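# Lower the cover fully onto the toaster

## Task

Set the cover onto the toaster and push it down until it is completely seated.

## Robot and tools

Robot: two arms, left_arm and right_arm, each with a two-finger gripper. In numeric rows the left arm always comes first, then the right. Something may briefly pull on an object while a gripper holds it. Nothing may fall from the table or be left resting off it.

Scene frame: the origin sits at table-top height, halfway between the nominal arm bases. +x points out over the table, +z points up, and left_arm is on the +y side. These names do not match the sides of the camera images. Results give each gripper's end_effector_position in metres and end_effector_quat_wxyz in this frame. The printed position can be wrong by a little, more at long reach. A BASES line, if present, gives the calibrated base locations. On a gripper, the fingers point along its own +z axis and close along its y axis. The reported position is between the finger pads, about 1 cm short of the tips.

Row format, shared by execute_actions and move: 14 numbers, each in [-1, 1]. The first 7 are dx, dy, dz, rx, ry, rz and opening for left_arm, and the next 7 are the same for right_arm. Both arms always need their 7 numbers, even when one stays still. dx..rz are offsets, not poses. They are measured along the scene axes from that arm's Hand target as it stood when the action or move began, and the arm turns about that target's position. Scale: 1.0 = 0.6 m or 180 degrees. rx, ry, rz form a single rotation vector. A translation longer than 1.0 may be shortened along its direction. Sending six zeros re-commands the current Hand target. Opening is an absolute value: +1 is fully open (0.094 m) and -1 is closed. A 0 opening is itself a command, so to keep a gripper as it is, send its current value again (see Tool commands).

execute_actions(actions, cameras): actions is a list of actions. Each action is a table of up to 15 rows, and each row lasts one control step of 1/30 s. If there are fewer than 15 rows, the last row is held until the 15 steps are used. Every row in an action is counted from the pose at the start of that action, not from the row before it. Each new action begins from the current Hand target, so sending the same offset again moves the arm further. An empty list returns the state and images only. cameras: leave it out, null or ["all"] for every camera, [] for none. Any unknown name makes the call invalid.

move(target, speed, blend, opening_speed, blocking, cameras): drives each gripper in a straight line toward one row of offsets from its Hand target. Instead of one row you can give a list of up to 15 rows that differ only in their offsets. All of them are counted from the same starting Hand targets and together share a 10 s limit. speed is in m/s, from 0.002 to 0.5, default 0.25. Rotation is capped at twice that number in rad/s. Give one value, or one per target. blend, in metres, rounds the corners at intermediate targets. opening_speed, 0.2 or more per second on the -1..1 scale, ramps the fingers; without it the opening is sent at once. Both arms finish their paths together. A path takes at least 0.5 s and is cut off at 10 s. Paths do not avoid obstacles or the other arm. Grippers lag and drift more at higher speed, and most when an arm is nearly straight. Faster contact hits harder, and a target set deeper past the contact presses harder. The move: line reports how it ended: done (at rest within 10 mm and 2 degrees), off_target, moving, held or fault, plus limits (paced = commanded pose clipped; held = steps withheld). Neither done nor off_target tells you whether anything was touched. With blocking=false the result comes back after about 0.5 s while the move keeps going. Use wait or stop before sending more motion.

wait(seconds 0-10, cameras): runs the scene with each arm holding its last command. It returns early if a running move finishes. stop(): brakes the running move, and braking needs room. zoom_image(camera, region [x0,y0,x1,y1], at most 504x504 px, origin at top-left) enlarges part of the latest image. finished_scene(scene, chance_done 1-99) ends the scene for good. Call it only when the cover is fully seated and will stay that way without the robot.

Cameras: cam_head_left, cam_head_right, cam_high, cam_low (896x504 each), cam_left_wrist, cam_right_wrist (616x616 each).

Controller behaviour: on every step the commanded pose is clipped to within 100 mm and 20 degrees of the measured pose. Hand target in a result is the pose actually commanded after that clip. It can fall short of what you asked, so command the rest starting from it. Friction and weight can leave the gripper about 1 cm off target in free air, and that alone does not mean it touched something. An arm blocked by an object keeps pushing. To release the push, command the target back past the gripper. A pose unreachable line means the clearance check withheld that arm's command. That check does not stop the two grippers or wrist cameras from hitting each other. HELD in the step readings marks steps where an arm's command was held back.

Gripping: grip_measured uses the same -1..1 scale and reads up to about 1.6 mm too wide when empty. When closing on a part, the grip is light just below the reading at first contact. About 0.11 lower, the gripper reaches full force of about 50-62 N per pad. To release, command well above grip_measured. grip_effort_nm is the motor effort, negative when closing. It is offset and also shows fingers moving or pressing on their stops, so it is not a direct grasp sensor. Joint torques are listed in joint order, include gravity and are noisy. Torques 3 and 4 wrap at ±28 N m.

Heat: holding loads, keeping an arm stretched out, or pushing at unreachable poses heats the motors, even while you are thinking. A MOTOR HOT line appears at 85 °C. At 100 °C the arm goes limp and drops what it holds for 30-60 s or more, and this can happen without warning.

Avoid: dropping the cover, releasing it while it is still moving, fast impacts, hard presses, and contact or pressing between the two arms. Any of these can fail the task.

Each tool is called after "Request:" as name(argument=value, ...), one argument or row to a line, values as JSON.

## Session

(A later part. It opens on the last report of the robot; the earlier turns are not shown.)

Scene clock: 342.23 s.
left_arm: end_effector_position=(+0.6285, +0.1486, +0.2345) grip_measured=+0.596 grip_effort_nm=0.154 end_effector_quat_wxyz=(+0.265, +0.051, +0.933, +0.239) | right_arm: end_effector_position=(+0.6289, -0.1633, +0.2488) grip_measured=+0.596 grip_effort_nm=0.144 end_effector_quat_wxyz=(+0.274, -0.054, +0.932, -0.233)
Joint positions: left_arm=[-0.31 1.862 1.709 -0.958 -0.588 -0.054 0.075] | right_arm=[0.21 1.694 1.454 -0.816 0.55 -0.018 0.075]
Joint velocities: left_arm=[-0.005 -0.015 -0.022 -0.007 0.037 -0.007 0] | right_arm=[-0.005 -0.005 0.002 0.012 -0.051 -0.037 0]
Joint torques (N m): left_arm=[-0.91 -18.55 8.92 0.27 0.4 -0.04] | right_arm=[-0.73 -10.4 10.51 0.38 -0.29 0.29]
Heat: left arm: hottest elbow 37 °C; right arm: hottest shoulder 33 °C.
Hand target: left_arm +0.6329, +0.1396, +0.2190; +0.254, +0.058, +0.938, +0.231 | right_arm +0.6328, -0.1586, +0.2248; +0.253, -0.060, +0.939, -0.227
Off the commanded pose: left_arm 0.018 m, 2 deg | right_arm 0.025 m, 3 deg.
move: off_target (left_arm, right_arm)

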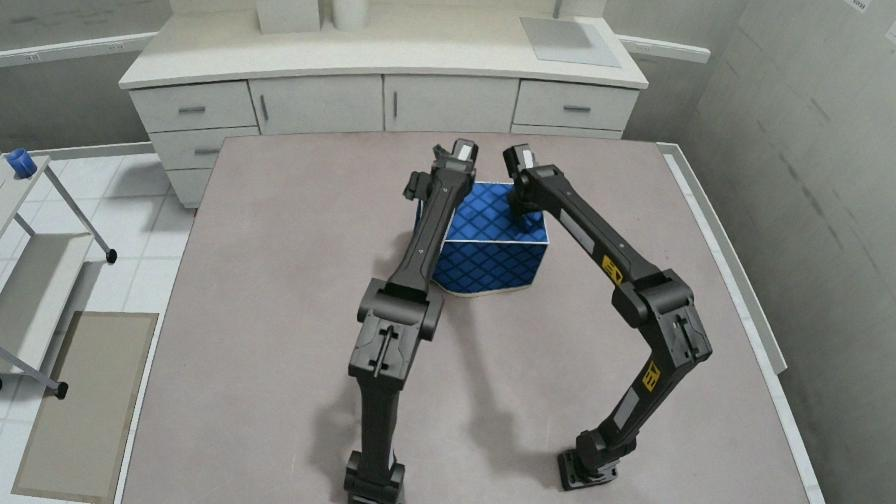

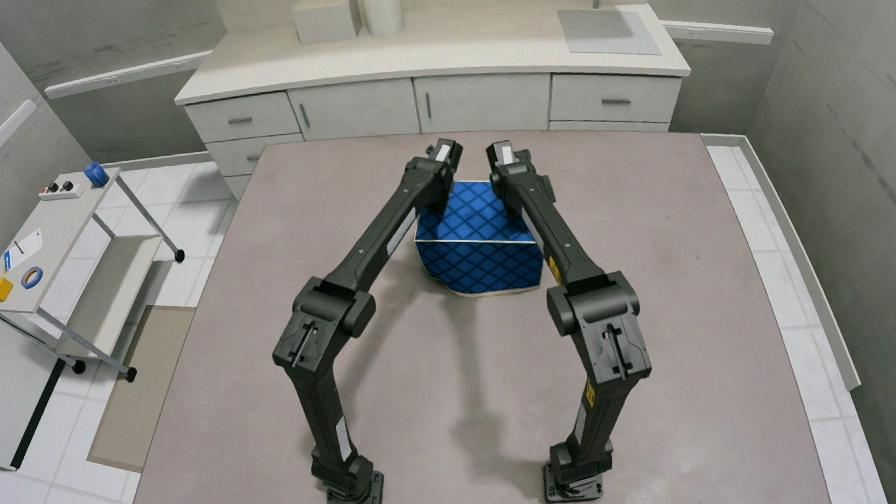

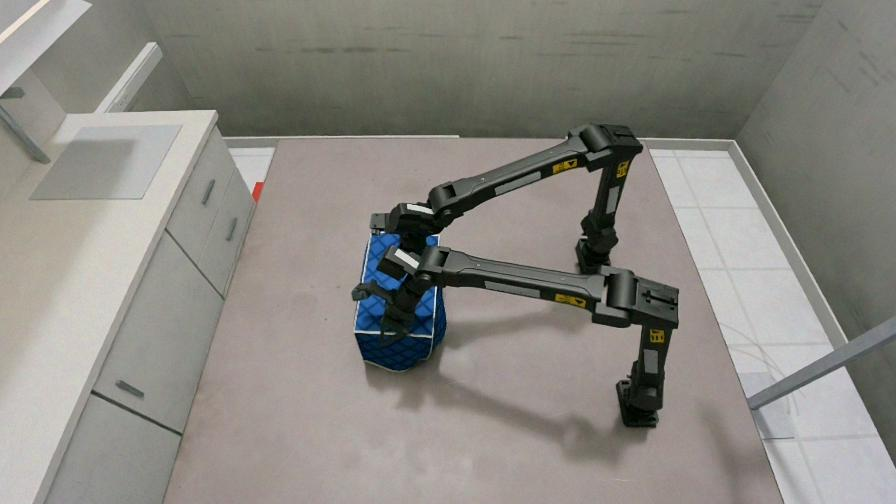

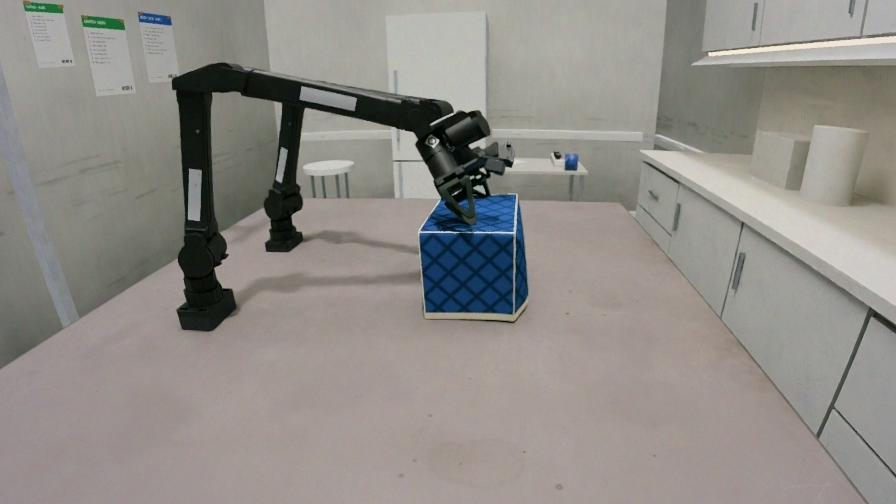

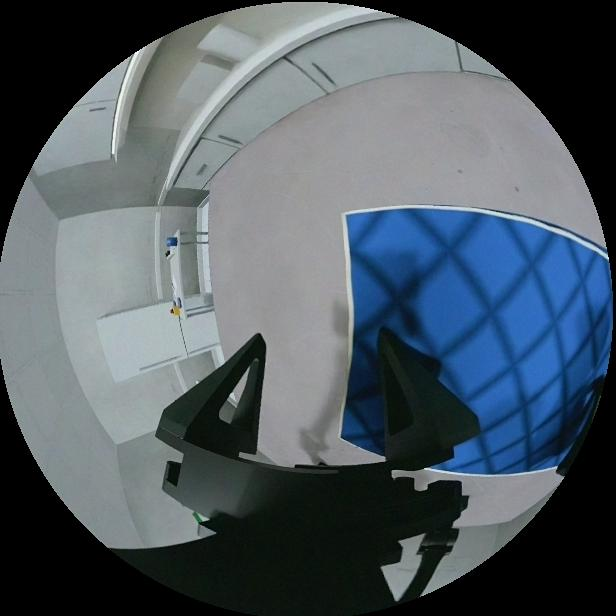

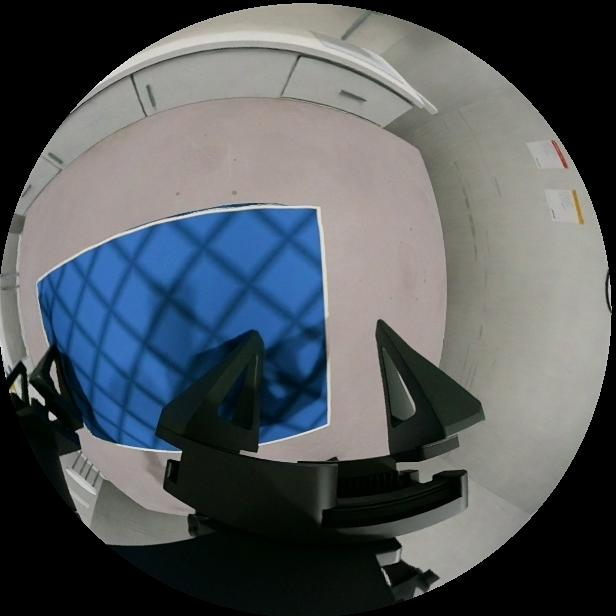

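Dropped fully. Retract up.

Request:
move(
  target=[-0.05,0.08,0.12,0,0,0,0.6,-0.05,-0.08,0.12,0,0,0,0.6],
  cameras=[],
  speed=0.15,
)

Request:
move(
  target=[-0.2,0.3,0.15,0,0,0,0.6,-0.2,-0.3,0.15,0,0,0,0.6],
)

Request:
zoom_image(
  camera="cam_low",
  region=[360, 130, 580, 340],
)

Request:
zoom_image(
  camera="cam_head_left",
  region=[360, 130, 620, 340],
)

Request:
zoom_image(
  camera="cam_high",
  region=[300, 180, 500, 400],
)

Scene clock: 348.33 s.
left_arm: end_effector_position=(+0.6041, +0.1787, +0.2777) grip_measured=+0.598 grip_effort_nm=0.100 end_effector_quat_wxyz=(+0.249, +0.061, +0.938, +0.231) | right_arm: end_effector_position=(+0.6010, -0.2031, +0.2790) grip_measured=+0.598 grip_effort_nm=0.100 end_effector_quat_wxyz=(+0.241, -0.060, +0.941, -0.229)
Joint positions: left_arm=[-0.266 1.771 1.705 -1.051 -0.545 -0.003 0.075] | right_arm=[0.144 1.613 1.454 -0.938 0.503 -0.07 0.075]
Joint velocities: left_arm=[0.005 -0.005 -0.017 -0.002 -0.081 -0.007 0] | right_arm=[0.005 0.005 0.002 -0.002 0.022 -0.051 0]
Joint torques (N m): left_arm=[0.5 -20.6 8.57 0.28 -0.15 0.1] | right_arm=[-1.55 -13.16 11.86 0.62 0.18 0]
Heat: left arm: hottest elbow 37 °C; right arm: hottest shoulder 33 °C.
Hand target: left_arm +0.6030, +0.1860, +0.2916; +0.254, +0.058, +0.937, +0.231 | right_arm +0.6042, -0.2068, +0.2979; +0.253, -0.060, +0.938, -0.228
Off the commanded pose: left_arm 0.016 m, 1 deg | right_arm 0.018 m, 1 deg.
move: off_target (left_arm, right_arm)
No camera images: "cameras" was empty.

Scene clock: 350.23 s.
left_arm: end_effector_position=(+0.4895, +0.3589, +0.3760) grip_measured=+0.598 grip_effort_nm=0.095 end_effector_quat_wxyz=(+0.254, +0.059, +0.938, +0.230) | right_arm: end_effector_position=(+0.4925, -0.3850, +0.3908) grip_measured=+0.598 grip_effort_nm=0.095 end_effector_quat_wxyz=(+0.254, -0.057, +0.937, -0.232)
Joint positions: left_arm=[0.067 1.39 1.494 -1.068 -0.372 0.315 0.075] | right_arm=[-0.257 1.286 1.377 -1.012 0.291 -0.439 0.075]
Joint velocities: left_arm=[-0.034 -0.005 -0.002 -0.017 0.051 0.066 0] | right_arm=[-0.005 -0.015 -0.012 -0.027 -0.022 -0.022 0]
Joint torques (N m): left_arm=[0.79 -14.39 8.39 0.5 -0.04 0.12] | right_arm=[-1.79 -9.23 9.48 0.92 -0.01 -0.03]
Heat: left arm: hottest elbow 37 °C; right arm: hottest shoulder 33 °C.
Hand target: left_arm +0.4840, +0.3638, +0.3841; +0.256, +0.059, +0.937, +0.231 | right_arm +0.4863, -0.3873, +0.3920; +0.252, -0.061, +0.937, -0.233
Off the commanded pose: left_arm 0.011 m, 0 deg | right_arm 0.009 m, 1 deg.
move: off_target (left_arm)

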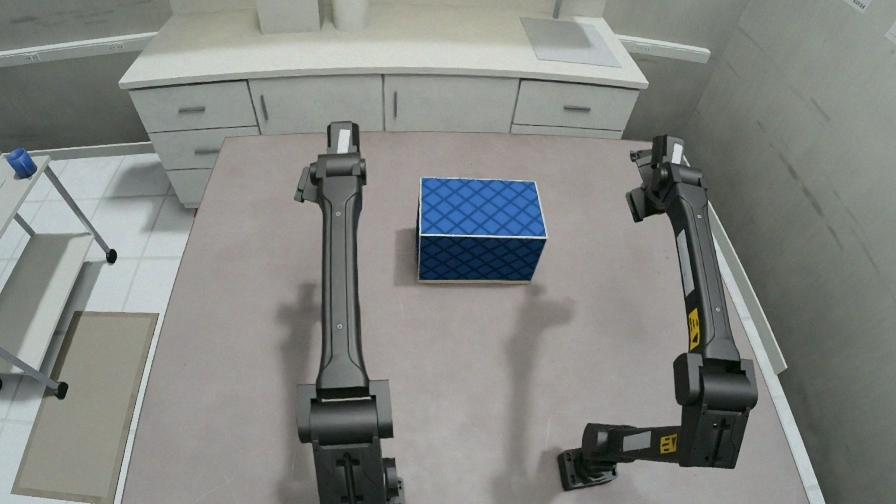

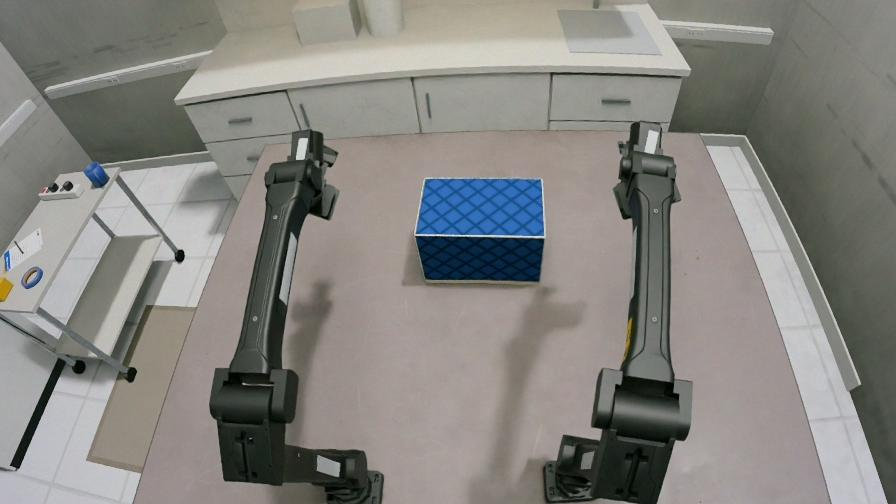

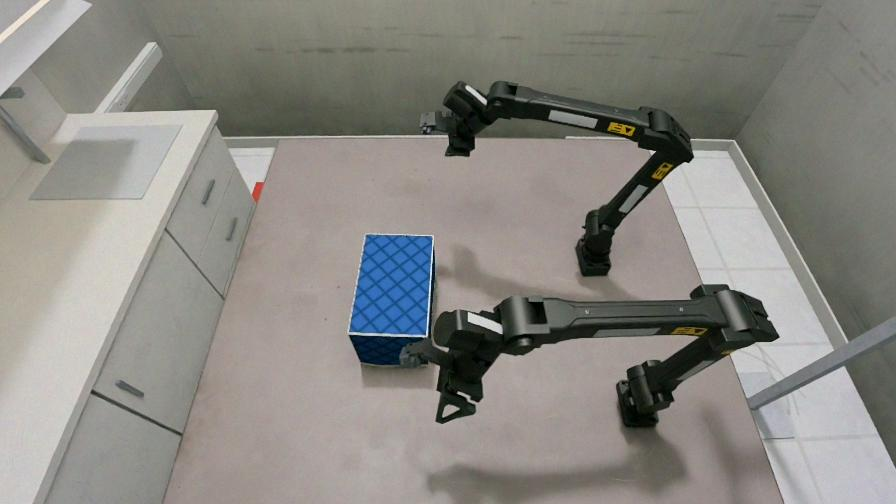

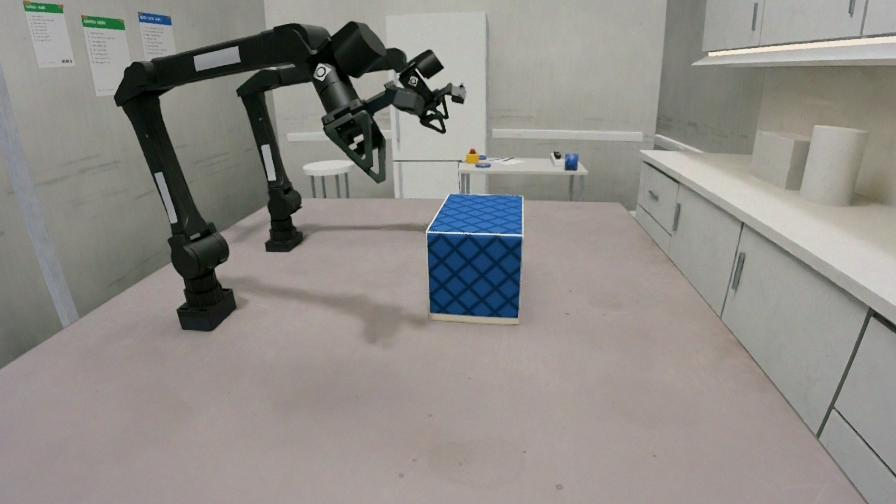

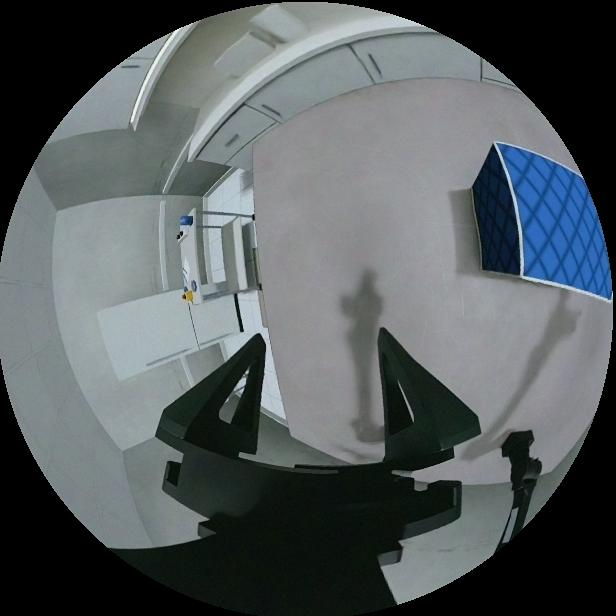

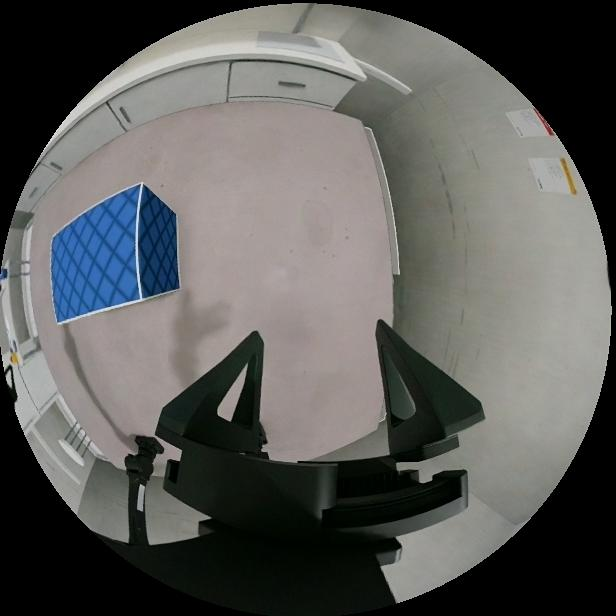

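Scaled by 2.291.

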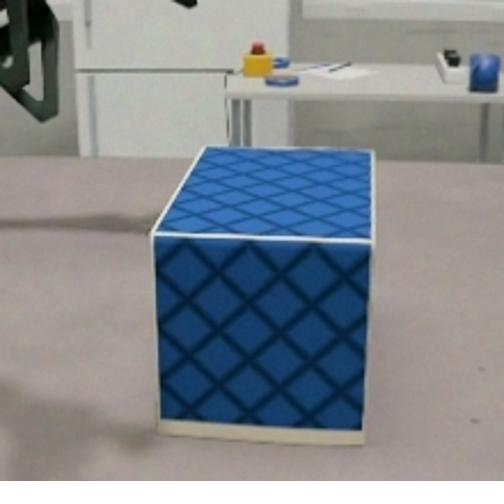

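Scaled by 1.938.

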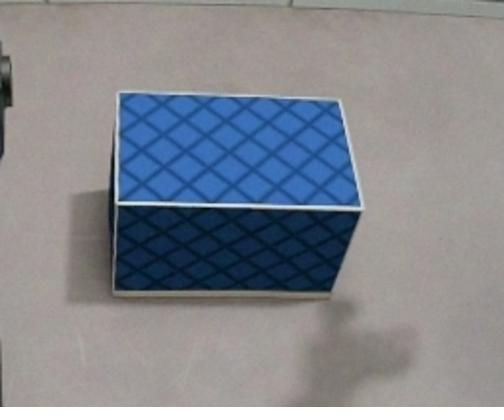

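Scaled by 2.291.

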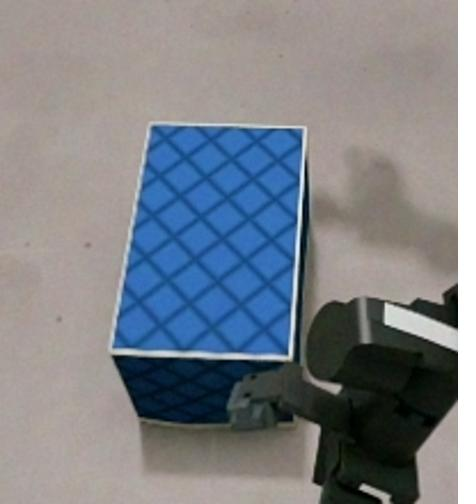

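Perfect.

Request:
finished_scene(
  scene=1,
  chance_done=95,
)

The scene is finished: the task was done.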